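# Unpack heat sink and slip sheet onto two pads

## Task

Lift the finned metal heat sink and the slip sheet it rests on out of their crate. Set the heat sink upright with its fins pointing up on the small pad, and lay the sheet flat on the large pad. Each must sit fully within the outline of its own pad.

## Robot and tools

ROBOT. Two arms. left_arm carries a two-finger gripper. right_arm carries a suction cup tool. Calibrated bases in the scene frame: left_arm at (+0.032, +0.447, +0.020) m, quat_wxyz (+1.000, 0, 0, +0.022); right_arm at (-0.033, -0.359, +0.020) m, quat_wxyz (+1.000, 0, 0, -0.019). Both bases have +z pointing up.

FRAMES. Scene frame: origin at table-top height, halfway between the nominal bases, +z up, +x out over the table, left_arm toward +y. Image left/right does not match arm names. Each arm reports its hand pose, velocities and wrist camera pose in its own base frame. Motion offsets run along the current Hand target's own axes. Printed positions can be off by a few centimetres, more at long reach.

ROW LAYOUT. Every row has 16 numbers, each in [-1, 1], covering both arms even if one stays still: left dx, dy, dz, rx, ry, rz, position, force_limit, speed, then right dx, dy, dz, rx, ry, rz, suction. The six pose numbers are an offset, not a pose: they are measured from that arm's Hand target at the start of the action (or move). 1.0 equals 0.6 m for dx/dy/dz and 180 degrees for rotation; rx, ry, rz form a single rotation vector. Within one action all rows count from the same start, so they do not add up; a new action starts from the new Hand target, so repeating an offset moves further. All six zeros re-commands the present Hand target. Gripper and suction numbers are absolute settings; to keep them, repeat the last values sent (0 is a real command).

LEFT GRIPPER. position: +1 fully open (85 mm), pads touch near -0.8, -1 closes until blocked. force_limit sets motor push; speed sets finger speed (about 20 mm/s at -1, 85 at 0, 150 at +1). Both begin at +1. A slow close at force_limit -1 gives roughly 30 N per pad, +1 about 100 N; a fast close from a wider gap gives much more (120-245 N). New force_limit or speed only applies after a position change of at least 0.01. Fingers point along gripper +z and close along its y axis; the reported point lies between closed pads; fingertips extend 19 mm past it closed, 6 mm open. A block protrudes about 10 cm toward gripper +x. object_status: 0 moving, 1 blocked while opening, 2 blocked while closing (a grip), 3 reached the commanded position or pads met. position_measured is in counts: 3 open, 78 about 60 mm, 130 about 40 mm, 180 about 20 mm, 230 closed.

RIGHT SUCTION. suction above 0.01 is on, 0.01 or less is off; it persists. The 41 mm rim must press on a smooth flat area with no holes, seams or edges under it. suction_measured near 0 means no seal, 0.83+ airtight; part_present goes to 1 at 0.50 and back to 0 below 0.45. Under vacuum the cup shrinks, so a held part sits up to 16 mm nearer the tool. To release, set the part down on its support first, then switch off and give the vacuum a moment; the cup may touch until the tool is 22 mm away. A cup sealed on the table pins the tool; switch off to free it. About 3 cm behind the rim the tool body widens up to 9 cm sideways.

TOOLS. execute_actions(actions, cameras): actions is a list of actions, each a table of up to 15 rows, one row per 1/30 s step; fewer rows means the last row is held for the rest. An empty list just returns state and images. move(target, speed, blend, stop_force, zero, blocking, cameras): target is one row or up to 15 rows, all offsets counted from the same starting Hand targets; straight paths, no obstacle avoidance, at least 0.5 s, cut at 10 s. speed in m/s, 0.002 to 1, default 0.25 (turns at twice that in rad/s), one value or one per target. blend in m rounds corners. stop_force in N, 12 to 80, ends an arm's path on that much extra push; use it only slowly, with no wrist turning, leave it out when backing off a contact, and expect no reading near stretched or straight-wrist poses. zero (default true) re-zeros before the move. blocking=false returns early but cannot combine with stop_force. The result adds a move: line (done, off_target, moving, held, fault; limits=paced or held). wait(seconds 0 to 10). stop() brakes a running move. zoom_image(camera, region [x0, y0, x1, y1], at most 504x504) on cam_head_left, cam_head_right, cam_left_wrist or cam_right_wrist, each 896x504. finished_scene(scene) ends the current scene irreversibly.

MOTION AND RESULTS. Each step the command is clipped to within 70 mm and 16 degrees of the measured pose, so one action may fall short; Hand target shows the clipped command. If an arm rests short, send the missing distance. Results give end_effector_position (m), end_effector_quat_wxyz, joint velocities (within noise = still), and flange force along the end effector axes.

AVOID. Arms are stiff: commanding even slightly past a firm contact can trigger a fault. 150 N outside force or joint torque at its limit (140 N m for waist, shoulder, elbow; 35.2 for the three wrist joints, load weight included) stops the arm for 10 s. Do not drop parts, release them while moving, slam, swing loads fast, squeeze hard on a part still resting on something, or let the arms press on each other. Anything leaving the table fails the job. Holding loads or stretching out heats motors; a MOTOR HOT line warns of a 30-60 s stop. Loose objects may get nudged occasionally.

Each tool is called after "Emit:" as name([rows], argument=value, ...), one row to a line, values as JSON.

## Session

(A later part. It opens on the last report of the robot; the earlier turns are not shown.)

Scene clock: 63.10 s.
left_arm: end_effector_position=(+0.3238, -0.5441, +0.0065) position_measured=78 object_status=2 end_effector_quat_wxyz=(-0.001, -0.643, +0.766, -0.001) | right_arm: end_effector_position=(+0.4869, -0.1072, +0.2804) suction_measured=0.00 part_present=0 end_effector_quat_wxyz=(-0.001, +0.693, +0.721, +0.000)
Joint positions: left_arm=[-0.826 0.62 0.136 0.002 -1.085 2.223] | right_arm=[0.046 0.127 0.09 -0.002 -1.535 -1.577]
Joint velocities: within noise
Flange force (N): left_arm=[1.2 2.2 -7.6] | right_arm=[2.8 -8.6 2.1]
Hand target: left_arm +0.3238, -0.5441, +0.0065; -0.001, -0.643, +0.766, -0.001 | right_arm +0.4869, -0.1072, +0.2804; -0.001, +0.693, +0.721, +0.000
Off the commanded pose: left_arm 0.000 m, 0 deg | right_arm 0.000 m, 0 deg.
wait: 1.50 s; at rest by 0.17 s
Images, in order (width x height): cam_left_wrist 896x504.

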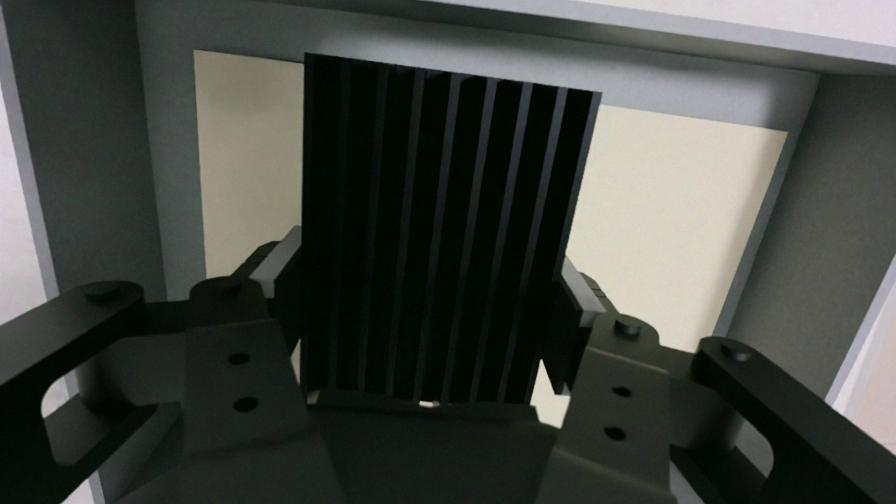

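Emit:
move([
  [0,0,-0.07,0,0,0,-1,-0.8,-1,0,0,0,0,0,0,0],
  [0,0,-0.29,0,0,0,-1,-0.8,-1,0,0,0,0,0,0,0],
  [-0.352,-0.0892,-0.3225,0,0,0.465,-1,-0.8,-1,0,0,0,0,0,0,0],
], speed=[0.05,0.15,0.3], blend=[0,0.02,0], cameras=["cam_head_right","cam_left_wrist"])

Scene clock: 70.10 s.
left_arm: end_effector_position=(+0.4129, -0.3448, +0.1995) position_measured=78 object_status=2 end_effector_quat_wxyz=(+0.000, +0.032, +0.999, -0.001) | right_arm: end_effector_position=(+0.4869, -0.1072, +0.2804) suction_measured=0.00 part_present=0 end_effector_quat_wxyz=(-0.001, +0.693, +0.721, +0.000)
Joint positions: left_arm=[-0.45 0.239 0.072 0.002 -1.402 0.387] | right_arm=[0.046 0.127 0.09 -0.002 -1.535 -1.577]
Joint velocities: within noise
Flange force (N): left_arm=[2.6 -1.6 3.0] | right_arm=[2.6 -8.7 2.2]
Hand target: left_arm +0.4129, -0.3448, +0.1995; +0.000, +0.032, +0.999, -0.001 | right_arm +0.4869, -0.1072, +0.2804; -0.001, +0.693, +0.721, +0.000
Off the commanded pose: left_arm 0.000 m, 0 deg | right_arm 0.000 m, 0 deg.
move: done
Images, in order (width x height): cam_head_right 896x504, cam_left_wrist 896x504.

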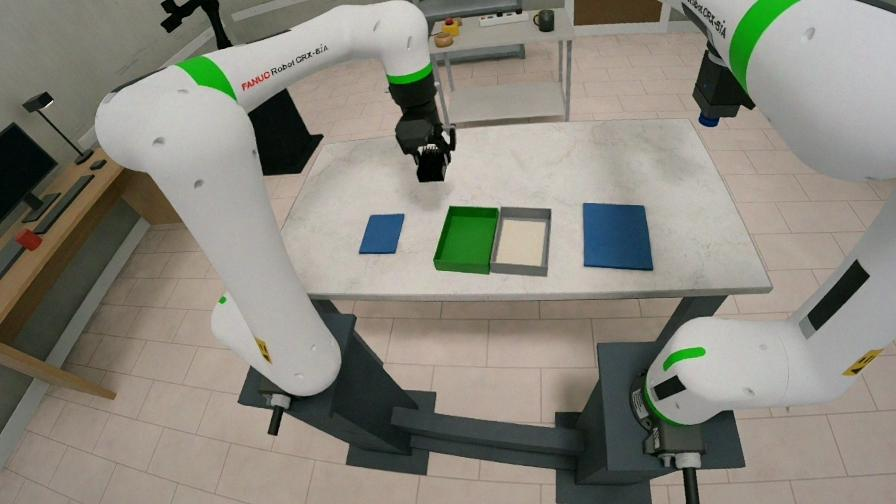

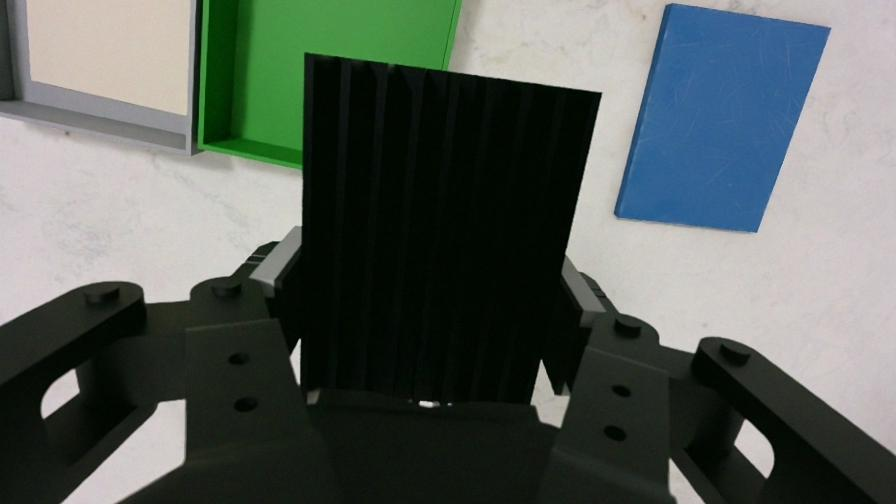

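Emit:
zoom_image(camera="cam_left_wrist", region=[590, 0, 850, 260])

Scaled by 1.938 from the camera's 896x504 image, which has a finer 1280x720 frame.

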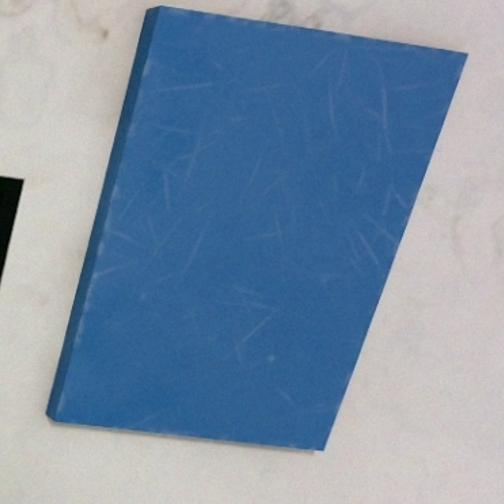

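Emit:
move([
  [0.06,0.3142,0,0,0,0.002,-1,-0.8,-1,0,0,0,0,0,0,0],
  [0.06,0.3142,0.2958,0,0,0.002,-1,-0.8,-1,0,0,0,0,0,0,0],
], speed=[0.2,0.12], cameras=["cam_head_right","cam_left_wrist"])

Scene clock: 74.03 s.
left_arm: end_effector_position=(+0.3890, -0.1549, +0.0216) position_measured=78 object_status=2 end_effector_quat_wxyz=(+0.000, +0.035, +0.999, -0.001) | right_arm: end_effector_position=(+0.4869, -0.1072, +0.2804) suction_measured=0.00 part_present=0 end_effector_quat_wxyz=(-0.001, +0.693, +0.721, +0.000)
Joint positions: left_arm=[-0.061 0.13 -0.513 0.003 -0.927 -0.011] | right_arm=[0.046 0.127 0.09 -0.002 -1.535 -1.577]
Joint velocities: within noise
Flange force (N): left_arm=[0.3 -3.7 1.8] | right_arm=[2.2 -7.8 1.7]
Hand target: left_arm +0.3890, -0.1549, +0.0215; +0.000, +0.035, +0.999, -0.001 | right_arm +0.4869, -0.1072, +0.2804; -0.001, +0.693, +0.721, +0.000
Off the commanded pose: left_arm 0.000 m, 0 deg | right_arm 0.000 m, 0 deg.
move: done
Images, in order (width x height): cam_head_right 896x504, cam_left_wrist 896x504.

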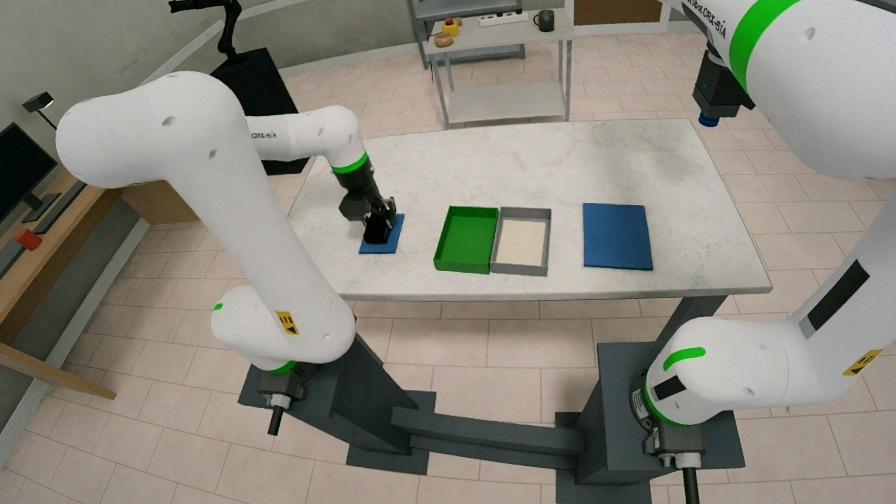

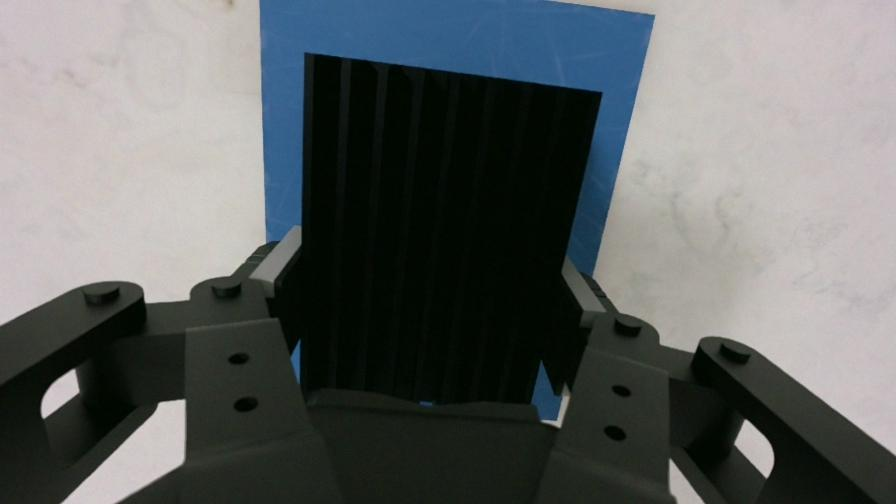

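Emit:
move(target=[0,0,0.03,0,0,0,-1,-0.8,-1,0,0,0,0,0,0,0], speed=0.008, stop_force=12, cameras=["cam_head_right","cam_left_wrist"])

Scene clock: 76.17 s.
left_arm: end_effector_position=(+0.3891, -0.1549, +0.0106) position_measured=78 object_status=2 end_effector_quat_wxyz=(+0.000, +0.035, +0.999, -0.001) | right_arm: end_effector_position=(+0.4869, -0.1072, +0.2804) suction_measured=0.00 part_present=0 end_effector_quat_wxyz=(-0.001, +0.693, +0.721, +0.000)
Joint positions: left_arm=[-0.061 0.149 -0.523 0.004 -0.898 -0.011] | right_arm=[0.046 0.127 0.09 -0.002 -1.535 -1.577]
Joint velocities: within noise
Flange force (N): left_arm=[2.0 -2.8 -14.9] | right_arm=[2.2 -8.9 2.1]
Hand target: left_arm +0.3890, -0.1549, +0.0106; +0.000, +0.035, +0.999, -0.001 (not the last commanded pose) | right_arm +0.4869, -0.1072, +0.2804; -0.001, +0.693, +0.721, +0.000
Off the commanded pose: left_arm 0.007 m, 0 deg | right_arm 0.000 m, 0 deg.
move: contact (left_arm)
Images, in order (width x height): cam_head_right 896x504, cam_left_wrist 896x504.

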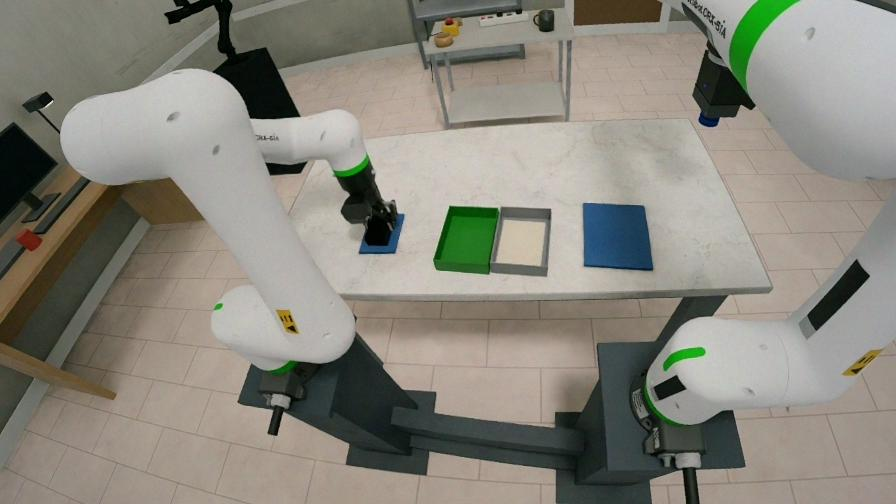

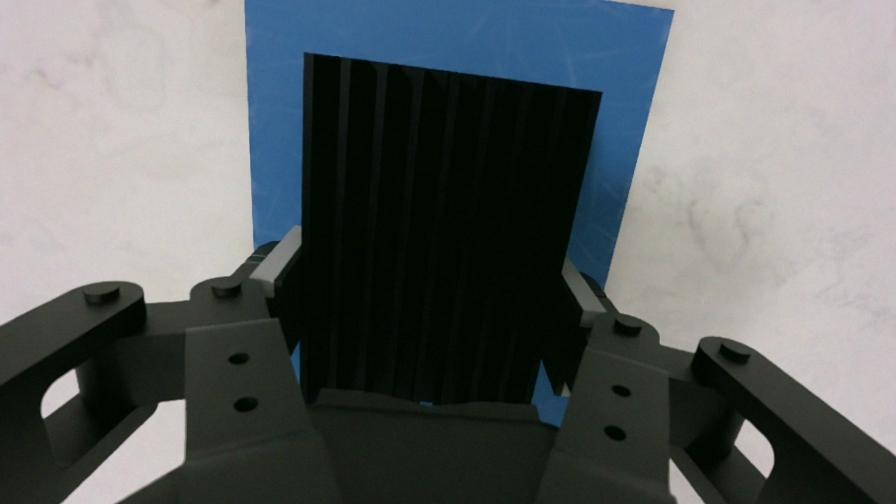

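Emit:
execute_actions([
  [[0,0,0,0,0,0,1,-0.8,-1,0,0,0,0,0,0,0]],
], cameras=["cam_left_wrist"])

Emit:
wait(seconds=0.8, cameras=["cam_left_wrist"])

Scene clock: 78.10 s.
left_arm: end_effector_position=(+0.3890, -0.1549, +0.0106) position_measured=3 object_status=0 end_effector_quat_wxyz=(+0.000, +0.035, +0.999, -0.001) | right_arm: end_effector_position=(+0.4869, -0.1072, +0.2804) suction_measured=0.00 part_present=0 end_effector_quat_wxyz=(-0.001, +0.693, +0.721, +0.000)
Joint positions: left_arm=[-0.061 0.149 -0.524 0.004 -0.898 -0.011] | right_arm=[0.046 0.127 0.09 -0.002 -1.535 -1.577]
Joint velocities: within noise
Flange force (N): left_arm=[0.5 -3.5 -0.7] | right_arm=[2.2 -7.8 2.0]
Hand target: left_arm +0.3890, -0.1549, +0.0106; +0.000, +0.035, +0.999, -0.001 | right_arm +0.4869, -0.1072, +0.2804; -0.001, +0.693, +0.721, +0.000
Off the commanded pose: left_arm 0.000 m, 0 deg | right_arm 0.000 m, 0 deg.
Images, in order (width x height): cam_left_wrist 896x504.

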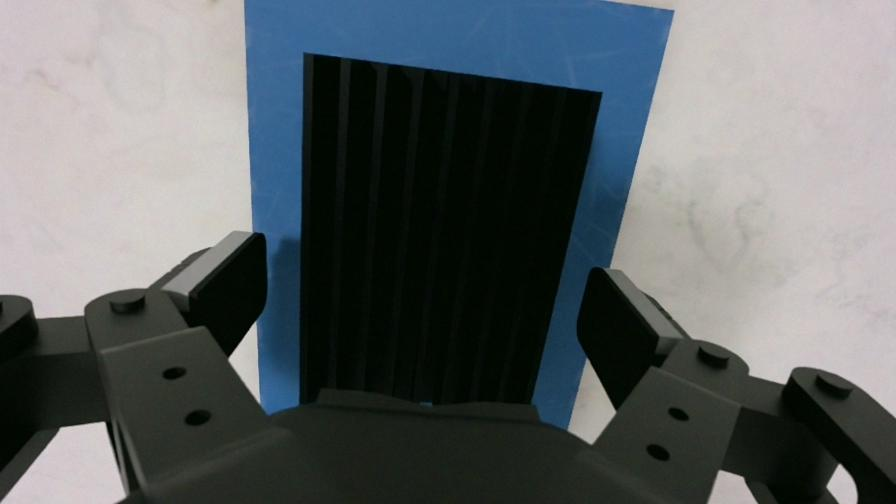

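Scene clock: 78.90 s.
left_arm: end_effector_position=(+0.3890, -0.1549, +0.0106) position_measured=3 object_status=3 end_effector_quat_wxyz=(+0.000, +0.035, +0.999, -0.001) | right_arm: end_effector_position=(+0.4869, -0.1072, +0.2804) suction_measured=0.00 part_present=0 end_effector_quat_wxyz=(-0.001, +0.693, +0.721, +0.000)
Joint positions: left_arm=[-0.061 0.149 -0.523 0.004 -0.898 -0.011] | right_arm=[0.046 0.127 0.09 -0.002 -1.535 -1.577]
Joint velocities: within noise
Flange force (N): left_arm=[0.1 -3.9 0.0] | right_arm=[2.3 -7.9 2.0]
Hand target: left_arm +0.3890, -0.1549, +0.0106; +0.000, +0.035, +0.999, -0.001 | right_arm +0.4869, -0.1072, +0.2804; -0.001, +0.693, +0.721, +0.000
Off the commanded pose: left_arm 0.000 m, 0 deg | right_arm 0.000 m, 0 deg.
wait: 0.80 s; at rest by 0.17 s
Images, in order (width x height): cam_left_wrist 896x504.

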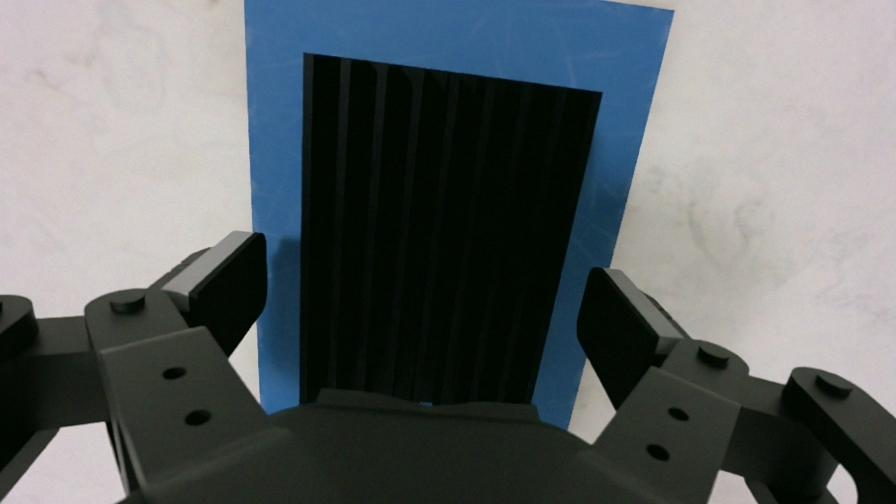

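Emit:
move([
  [0,0,-0.1333,0,0,0,1,-0.8,-1,0,0,0,0,0,0,0],
  [-0.1,0.05,-0.4,0,0,0,1,-0.8,-1,0,0,0,0,0,0,0],
], speed=[0.1,0.25], cameras=["cam_head_right","cam_left_wrist"])

Scene clock: 82.37 s.
left_arm: end_effector_position=(+0.4508, -0.1284, +0.2506) position_measured=3 object_status=3 end_effector_quat_wxyz=(+0.000, +0.035, +0.999, -0.001) | right_arm: end_effector_position=(+0.4869, -0.1072, +0.2804) suction_measured=0.00 part_present=0 end_effector_quat_wxyz=(-0.001, +0.693, +0.721, +0.000)
Joint positions: left_arm=[0.005 0.051 -0.023 0.003 -1.496 -0.075] | right_arm=[0.046 0.127 0.09 -0.002 -1.535 -1.577]
Joint velocities: within noise
Flange force (N): left_arm=[0.3 -3.1 0.2] | right_arm=[2.6 -7.9 2.1]
Hand target: left_arm +0.4508, -0.1285, +0.2506; +0.000, +0.035, +0.999, -0.001 | right_arm +0.4869, -0.1072, +0.2804; -0.001, +0.693, +0.721, +0.000
Off the commanded pose: left_arm 0.000 m, 0 deg | right_arm 0.000 m, 0 deg.
move: done
Images, in order (width x height): cam_head_right 896x504, cam_left_wrist 896x504.

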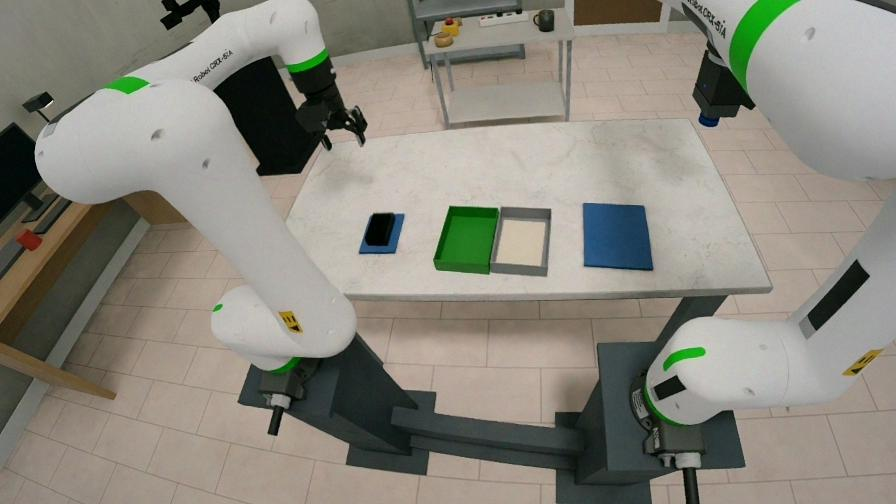

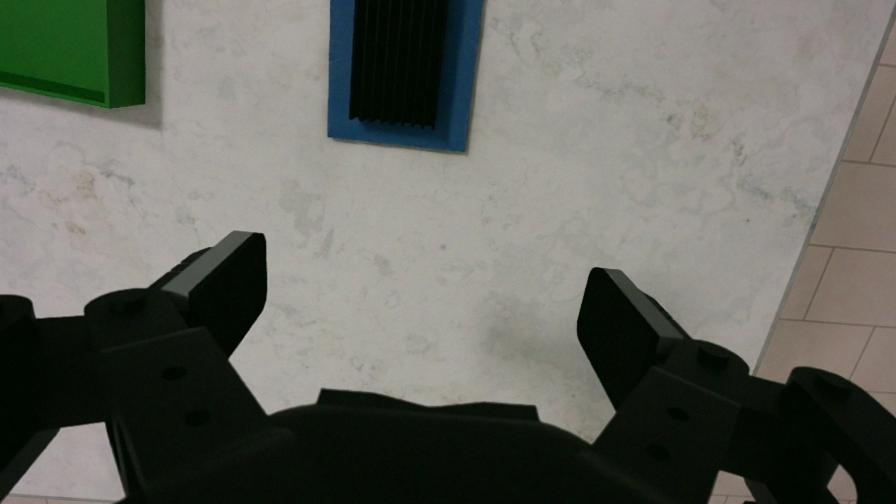

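Emit:
move(target=[0,0,0,0,0,0,1,-0.8,-1,0.475,-0.1325,0,0,0,0,0], speed=0.25, cameras=["cam_head_left","cam_head_right","cam_right_wrist"])

Emit:
zoom_image(camera="cam_right_wrist", region=[250, 0, 650, 400])

Emit:
zoom_image(camera="cam_head_right", region=[480, 20, 680, 280])

Emit:
zoom_image(camera="cam_head_left", region=[480, 20, 680, 280])

Scene clock: 86.40 s.
left_arm: end_effector_position=(+0.4508, -0.1285, +0.2506) position_measured=3 object_status=3 end_effector_quat_wxyz=(+0.000, +0.035, +0.999, -0.001) | right_arm: end_effector_position=(+0.3961, +0.1743, +0.2810) suction_measured=0.00 part_present=0 end_effector_quat_wxyz=(-0.001, +0.693, +0.721, +0.000)
Joint positions: left_arm=[0.005 0.051 -0.023 0.003 -1.496 -0.075] | right_arm=[0.718 -0.041 -0.084 -0.002 -1.528 -2.249]
Joint velocities: within noise
Flange force (N): left_arm=[1.0 -2.9 1.0] | right_arm=[-2.3 -7.0 1.6]
Hand target: left_arm +0.4508, -0.1285, +0.2506; +0.000, +0.035, +0.999, -0.001 | right_arm +0.3961, +0.1744, +0.2809; -0.001, +0.693, +0.721, +0.000
Off the commanded pose: left_arm 0.000 m, 0 deg | right_arm 0.000 m, 0 deg.
move: done
Images, in order (width x height): cam_head_left 896x504, cam_head_right 896x504, cam_right_wrist 896x504.

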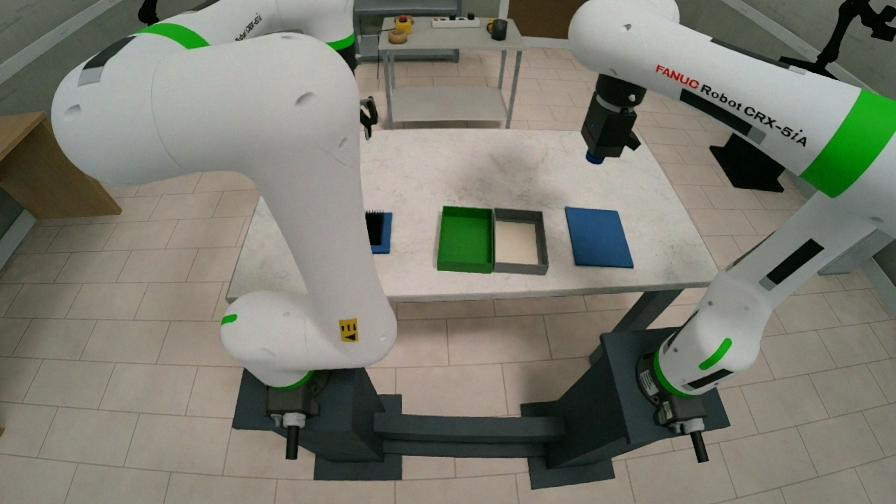

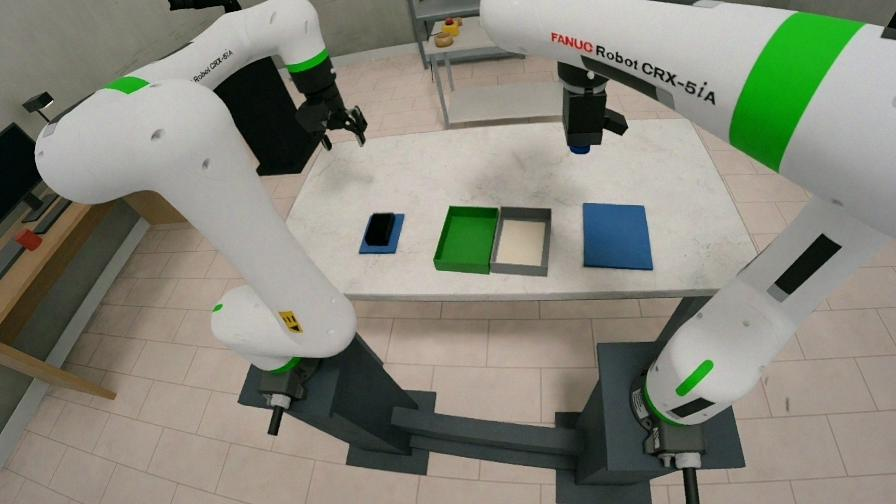

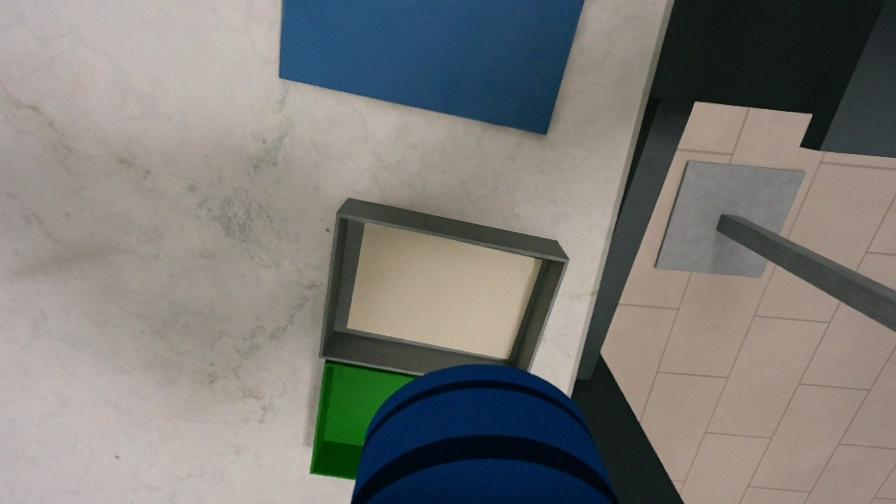

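Scaled by 1.260 from the camera's 896x504 image, which has a finer 1280x720 frame.

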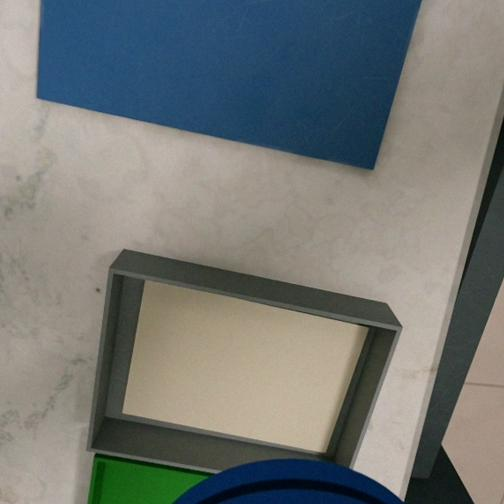

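Scaled by 1.938 from the camera's 896x504 image, which has a finer 1280x720 frame.

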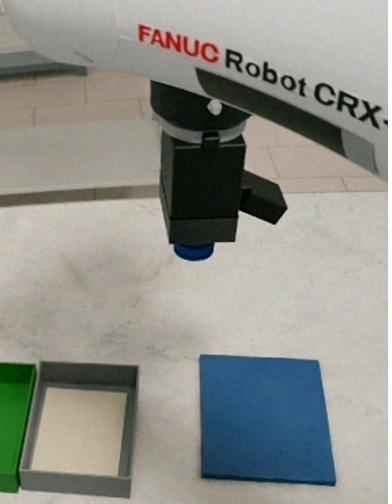

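Scaled by 1.938 from the camera's 896x504 image, which has a finer 1280x720 frame.

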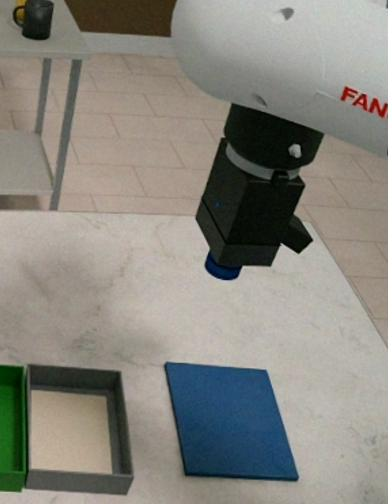

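Emit:
move(target=[0,0,0,0,0,0,1,-0.8,-1,0,0,-0.25,0,0,0,0], speed=0.3, cameras=["cam_right_wrist"])

Emit:
zoom_image(camera="cam_right_wrist", region=[280, 0, 640, 360])

Emit:
move(target=[0,0,0,0,0,0,1,-0.8,-1,0,0.25,0,0,0,0,0], speed=0.3, cameras=["cam_right_wrist"])

Emit:
zoom_image(camera="cam_right_wrist", region=[400, 0, 760, 360])

Scene clock: 88.87 s.
left_arm: end_effector_position=(+0.4508, -0.1285, +0.2506) position_measured=3 object_status=3 end_effector_quat_wxyz=(+0.000, +0.035, +0.999, -0.001) | right_arm: end_effector_position=(+0.3963, +0.1741, +0.4309) suction_measured=0.00 part_present=0 end_effector_quat_wxyz=(-0.001, +0.693, +0.721, +0.000)
Joint positions: left_arm=[0.005 0.051 -0.023 0.003 -1.496 -0.075] | right_arm=[0.718 0.008 0.319 -0.002 -1.881 -2.249]
Joint velocities: within noise
Flange force (N): left_arm=[1.0 -3.2 0.7] | right_arm=[-2.4 -7.0 4.6]
Hand target: left_arm +0.4508, -0.1285, +0.2506; +0.000, +0.035, +0.999, -0.001 | right_arm +0.3963, +0.1741, +0.4309; -0.001, +0.693, +0.721, +0.000
Off the commanded pose: left_arm 0.000 m, 0 deg | right_arm 0.000 m, 0 deg.
move: done
Images, in order (width x height): cam_right_wrist 896x504.

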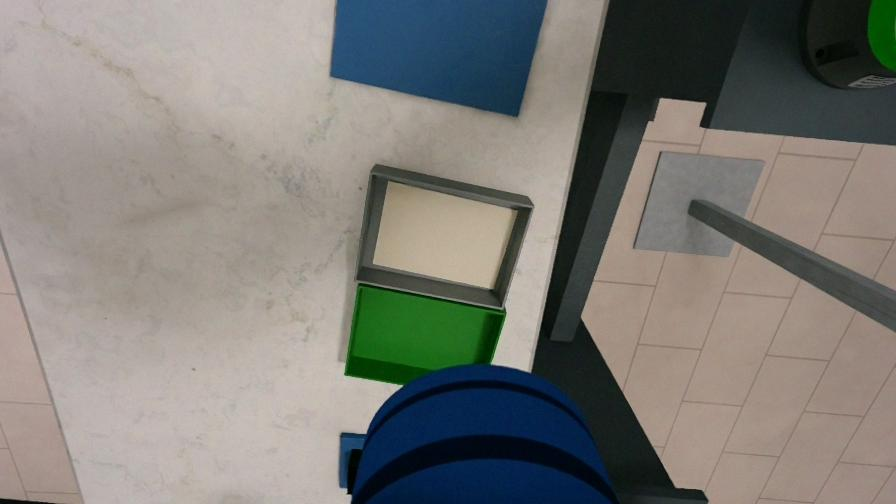

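Scaled by 1.400 from the camera's 896x504 image, which has a finer 1280x720 frame.

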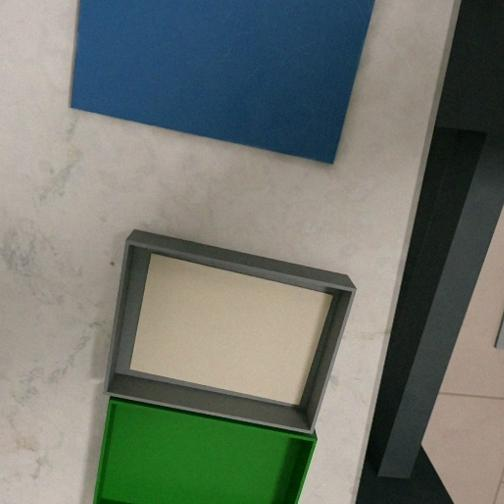

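Scene clock: 90.00 s.
left_arm: end_effector_position=(+0.4508, -0.1285, +0.2506) position_measured=3 object_status=3 end_effector_quat_wxyz=(+0.000, +0.035, +0.999, -0.001) | right_arm: end_effector_position=(+0.5462, +0.1801, +0.4308) suction_measured=0.00 part_present=0 end_effector_quat_wxyz=(-0.001, +0.693, +0.721, +0.000)
Joint positions: left_arm=[0.005 0.051 -0.023 0.003 -1.496 -0.075] | right_arm=[0.545 0.409 0.803 -0.002 -1.965 -2.077]
Joint velocities: within noise
Flange force (N): left_arm=[1.2 -2.9 1.1] | right_arm=[-4.2 -14.4 8.7]
Hand target: left_arm +0.4508, -0.1285, +0.2506; +0.000, +0.035, +0.999, -0.001 | right_arm +0.5462, +0.1801, +0.4308; -0.001, +0.693, +0.721, +0.000
Off the commanded pose: left_arm 0.000 m, 0 deg | right_arm 0.000 m, 0 deg.
move: done
Images, in order (width x height): cam_right_wrist 896x504.

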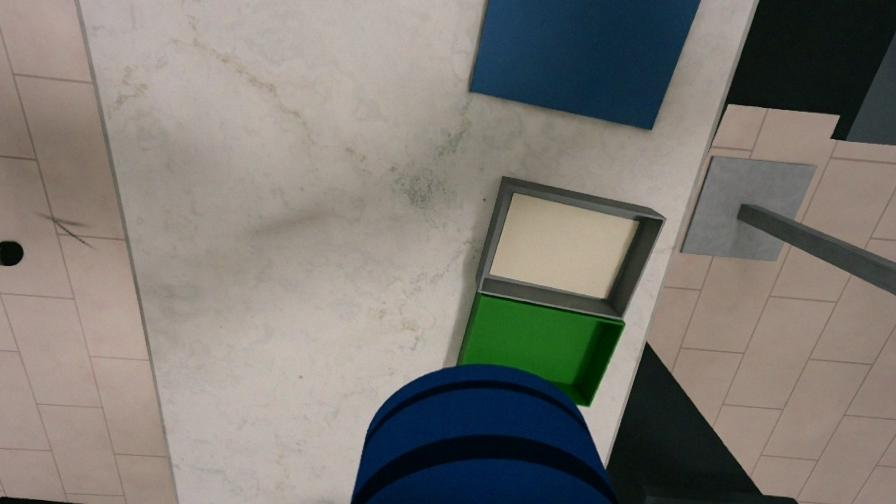

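Scaled by 1.400 from the camera's 896x504 image, which has a finer 1280x720 frame.

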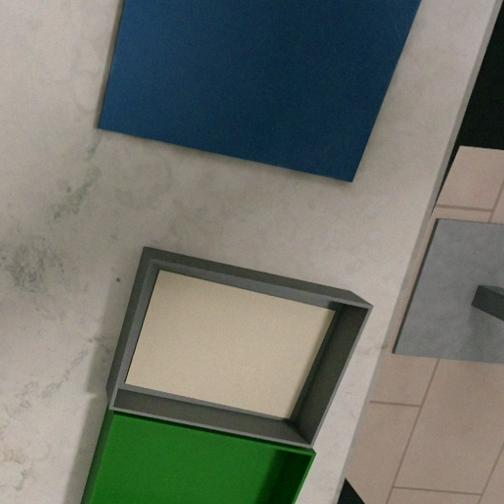

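Emit:
zoom_image(camera="cam_right_wrist", region=[330, 340, 640, 504])

Scaled by 1.626 from the camera's 896x504 image, which has a finer 1280x720 frame.

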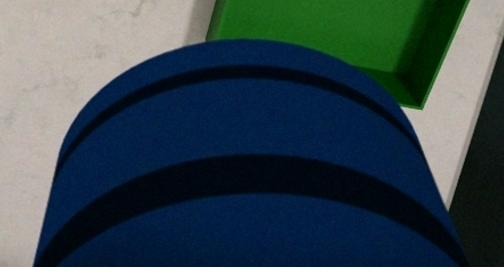

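Emit:
move(target=[0,0,0,0,0,0,1,-0.8,-1,0.2127,-0.2825,0.5013,0,0,-0.46,0], speed=0.3, cameras=["cam_head_left","cam_head_right","cam_right_wrist"])

Emit:
zoom_image(camera="cam_head_right", region=[420, 80, 680, 300])

Scene clock: 99.30 s.
left_arm: end_effector_position=(+0.4508, -0.1285, +0.2506) position_measured=3 object_status=3 end_effector_quat_wxyz=(+0.000, +0.035, +0.999, -0.001) | right_arm: end_effector_position=(+0.3714, +0.3013, +0.1304) suction_measured=0.00 part_present=0 end_effector_quat_wxyz=(-0.001, +0.043, +0.999, +0.001)
Joint positions: left_arm=[0.005 0.051 -0.023 0.003 -1.496 -0.075] | right_arm=[0.956 0.154 -0.238 -0.002 -1.178 -1.041]
Joint velocities: within noise
Flange force (N): left_arm=[0.9 -3.1 0.8] | right_arm=[5.4 -4.7 -0.8]
Hand target: left_arm +0.4508, -0.1285, +0.2506; +0.000, +0.035, +0.999, -0.001 | right_arm +0.3714, +0.3014, +0.1304; -0.001, +0.043, +0.999, +0.001
Off the commanded pose: left_arm 0.000 m, 0 deg | right_arm 0.000 m, 0 deg.
move: done
Images, in order (width x height): cam_head_left 896x504, cam_head_right 896x504, cam_right_wrist 896x504.

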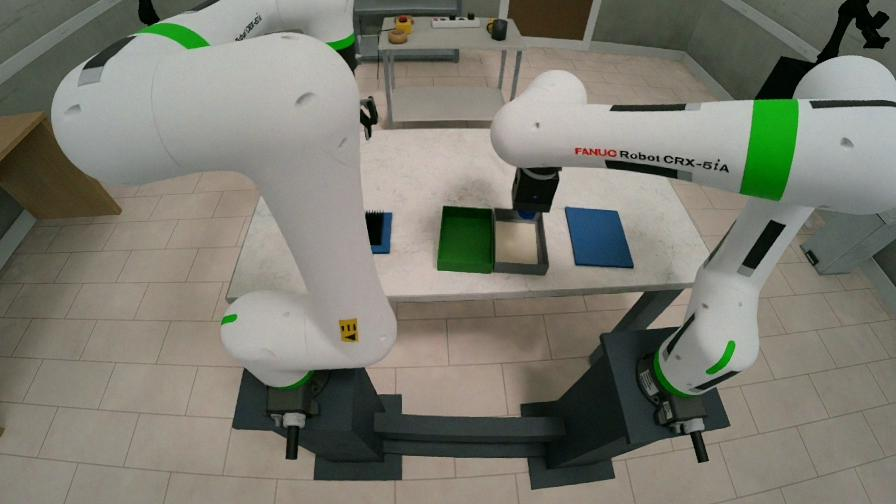

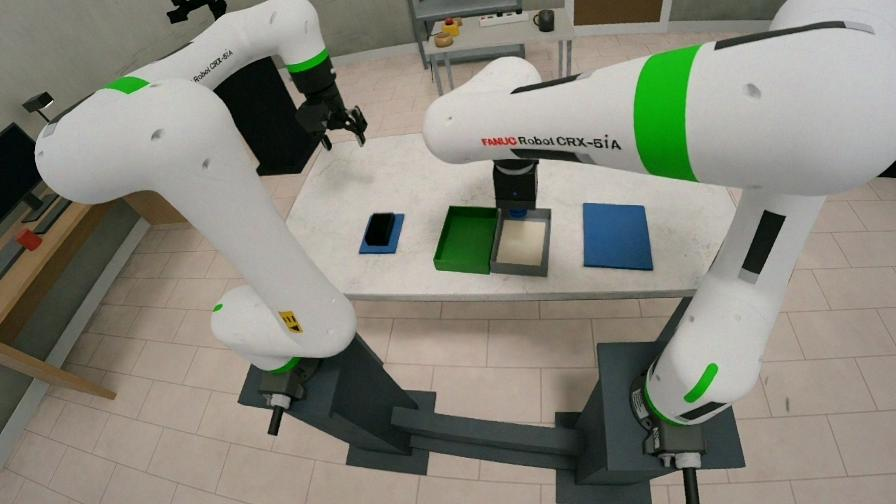

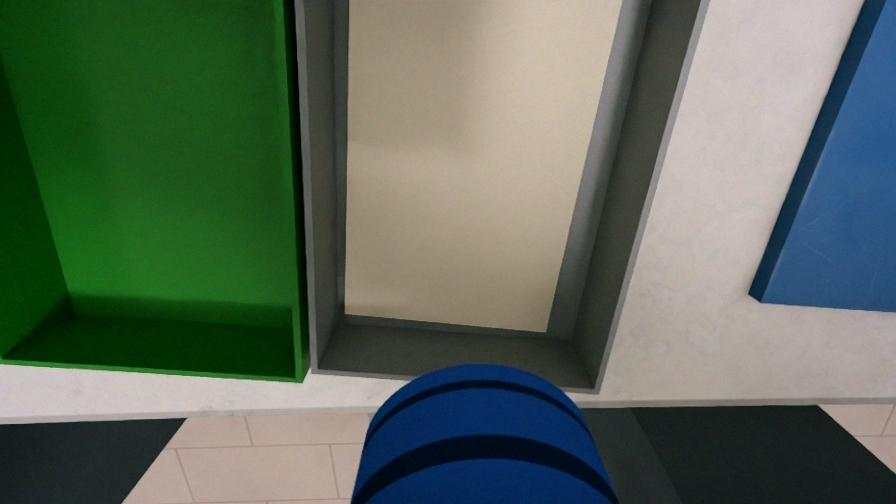

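Scaled by 1.938 from the camera's 896x504 image, which has a finer 1280x720 frame.

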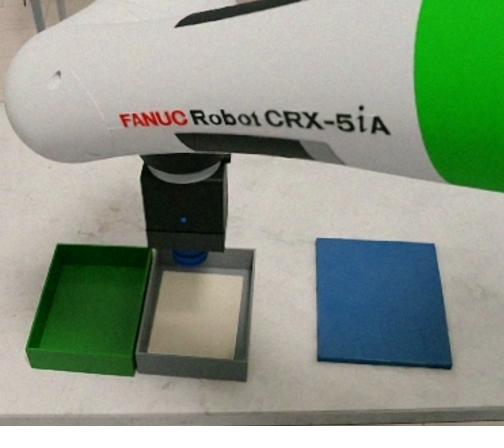

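Emit:
move(target=[0,0,0,0,0,0,1,-0.8,-1,0.0067,0.001,0.19,0,0,0,0], speed=0.12, cameras=["cam_head_left","cam_head_right","cam_right_wrist"])

Emit:
zoom_image(camera="cam_head_right", region=[460, 120, 620, 300])

Scene clock: 101.13 s.
left_arm: end_effector_position=(+0.4508, -0.1285, +0.2506) position_measured=3 object_status=3 end_effector_quat_wxyz=(+0.000, +0.035, +0.999, -0.001) | right_arm: end_effector_position=(+0.3672, +0.3025, +0.0164) suction_measured=0.00 part_present=0 end_effector_quat_wxyz=(-0.001, +0.043, +0.999, +0.001)
Joint positions: left_arm=[0.005 0.051 -0.023 0.003 -1.496 -0.075] | right_arm=[0.964 0.296 -0.369 -0.003 -0.905 -1.049]
Joint velocities: within noise
Flange force (N): left_arm=[0.2 -3.0 0.8] | right_arm=[4.8 -4.2 -2.9]
Hand target: left_arm +0.4508, -0.1285, +0.2506; +0.000, +0.035, +0.999, -0.001 | right_arm +0.3672, +0.3025, +0.0164; -0.001, +0.043, +0.999, +0.001
Off the commanded pose: left_arm 0.000 m, 0 deg | right_arm 0.000 m, 0 deg.
move: done
Images, in order (width x height): cam_head_left 896x504, cam_head_right 896x504, cam_right_wrist 896x504.

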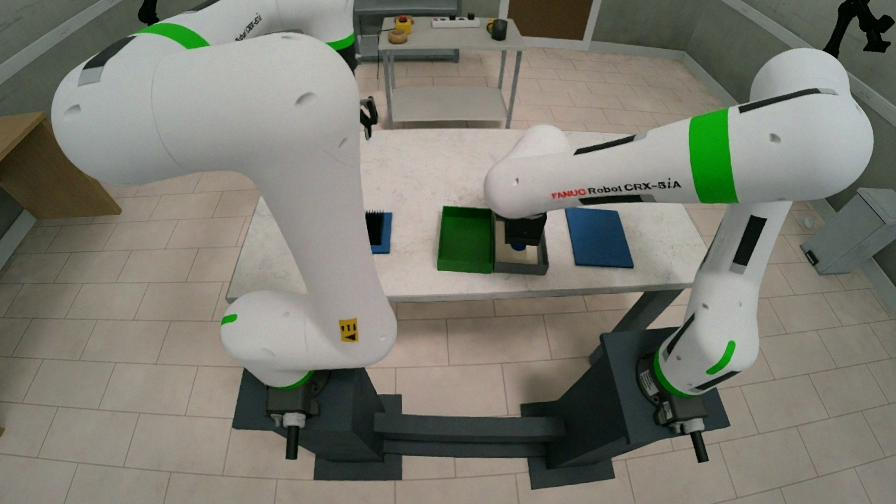

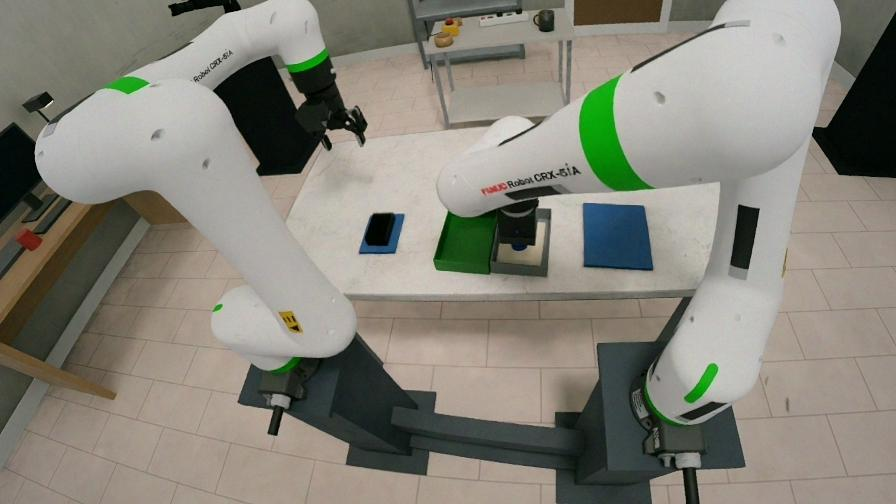

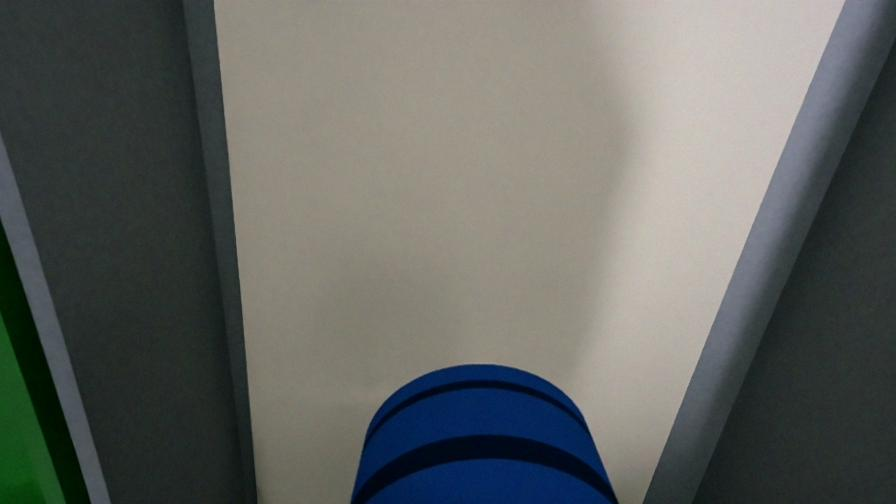

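Scaled by 2.800 from the camera's 896x504 image, which has a finer 1280x720 frame.

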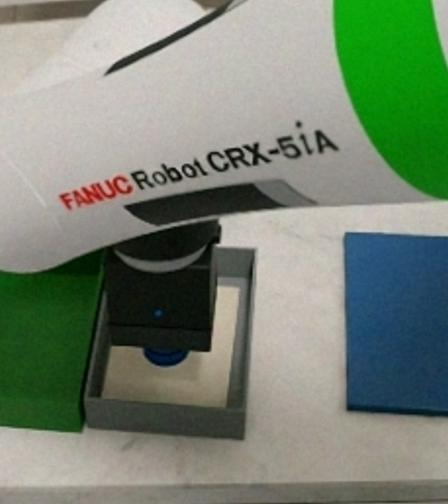

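Emit:
move(target=[0,0,0,0,0,0,1,-0.8,-1,0,0,0.075,0,0,0,0], speed=0.01, stop_force=12, cameras=["cam_head_right","cam_right_wrist"])

Scene clock: 106.40 s.
left_arm: end_effector_position=(+0.4508, -0.1285, +0.2506) position_measured=3 object_status=3 end_effector_quat_wxyz=(+0.000, +0.035, +0.999, -0.001) | right_arm: end_effector_position=(+0.3672, +0.3026, -0.0280) suction_measured=0.00 part_present=0 end_effector_quat_wxyz=(-0.001, +0.043, +0.999, +0.001)
Joint positions: left_arm=[0.005 0.051 -0.023 0.003 -1.496 -0.075] | right_arm=[0.965 0.373 -0.398 -0.003 -0.799 -1.049]
Joint velocities: within noise
Flange force (N): left_arm=[0.9 -2.9 0.9] | right_arm=[5.0 -3.9 -17.4]
Hand target: left_arm +0.4508, -0.1285, +0.2506; +0.000, +0.035, +0.999, -0.001 | right_arm +0.3672, +0.3026, -0.0280; -0.001, +0.043, +0.999, +0.001 (not the last commanded pose)
Off the commanded pose: left_arm 0.000 m, 0 deg | right_arm 0.001 m, 0 deg.
move: contact (right_arm)
Images, in order (width x height): cam_head_right 896x504, cam_right_wrist 896x504.

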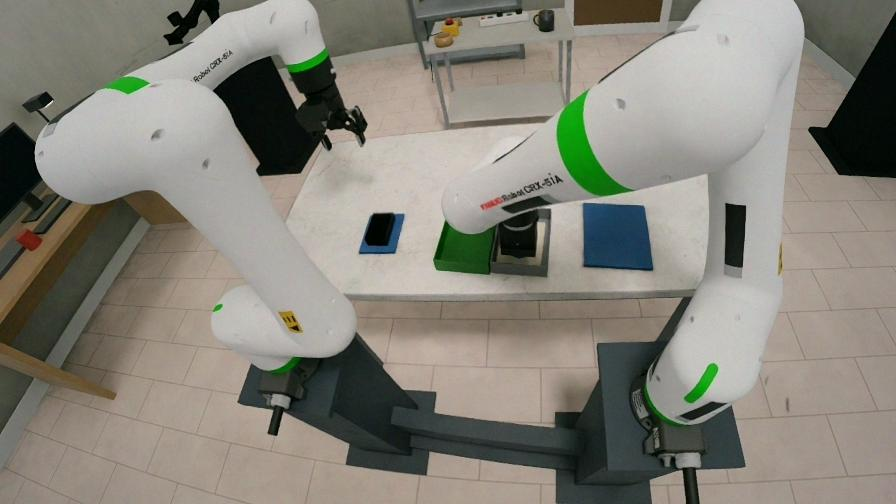

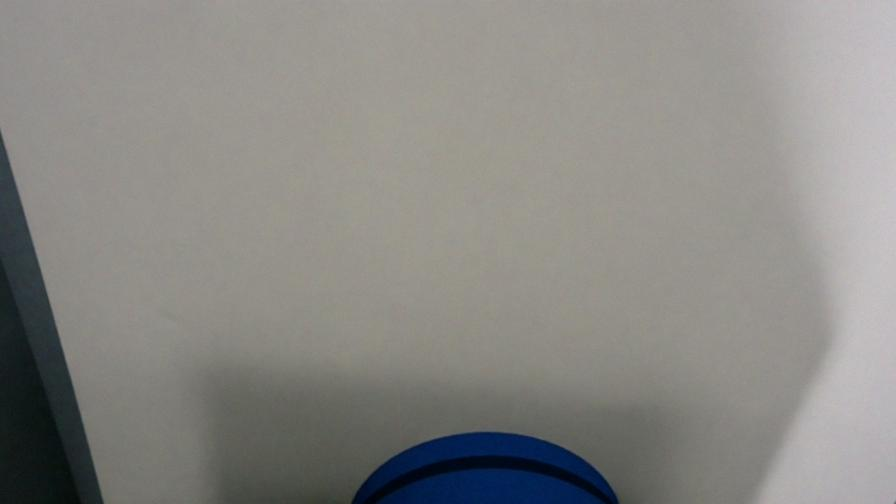

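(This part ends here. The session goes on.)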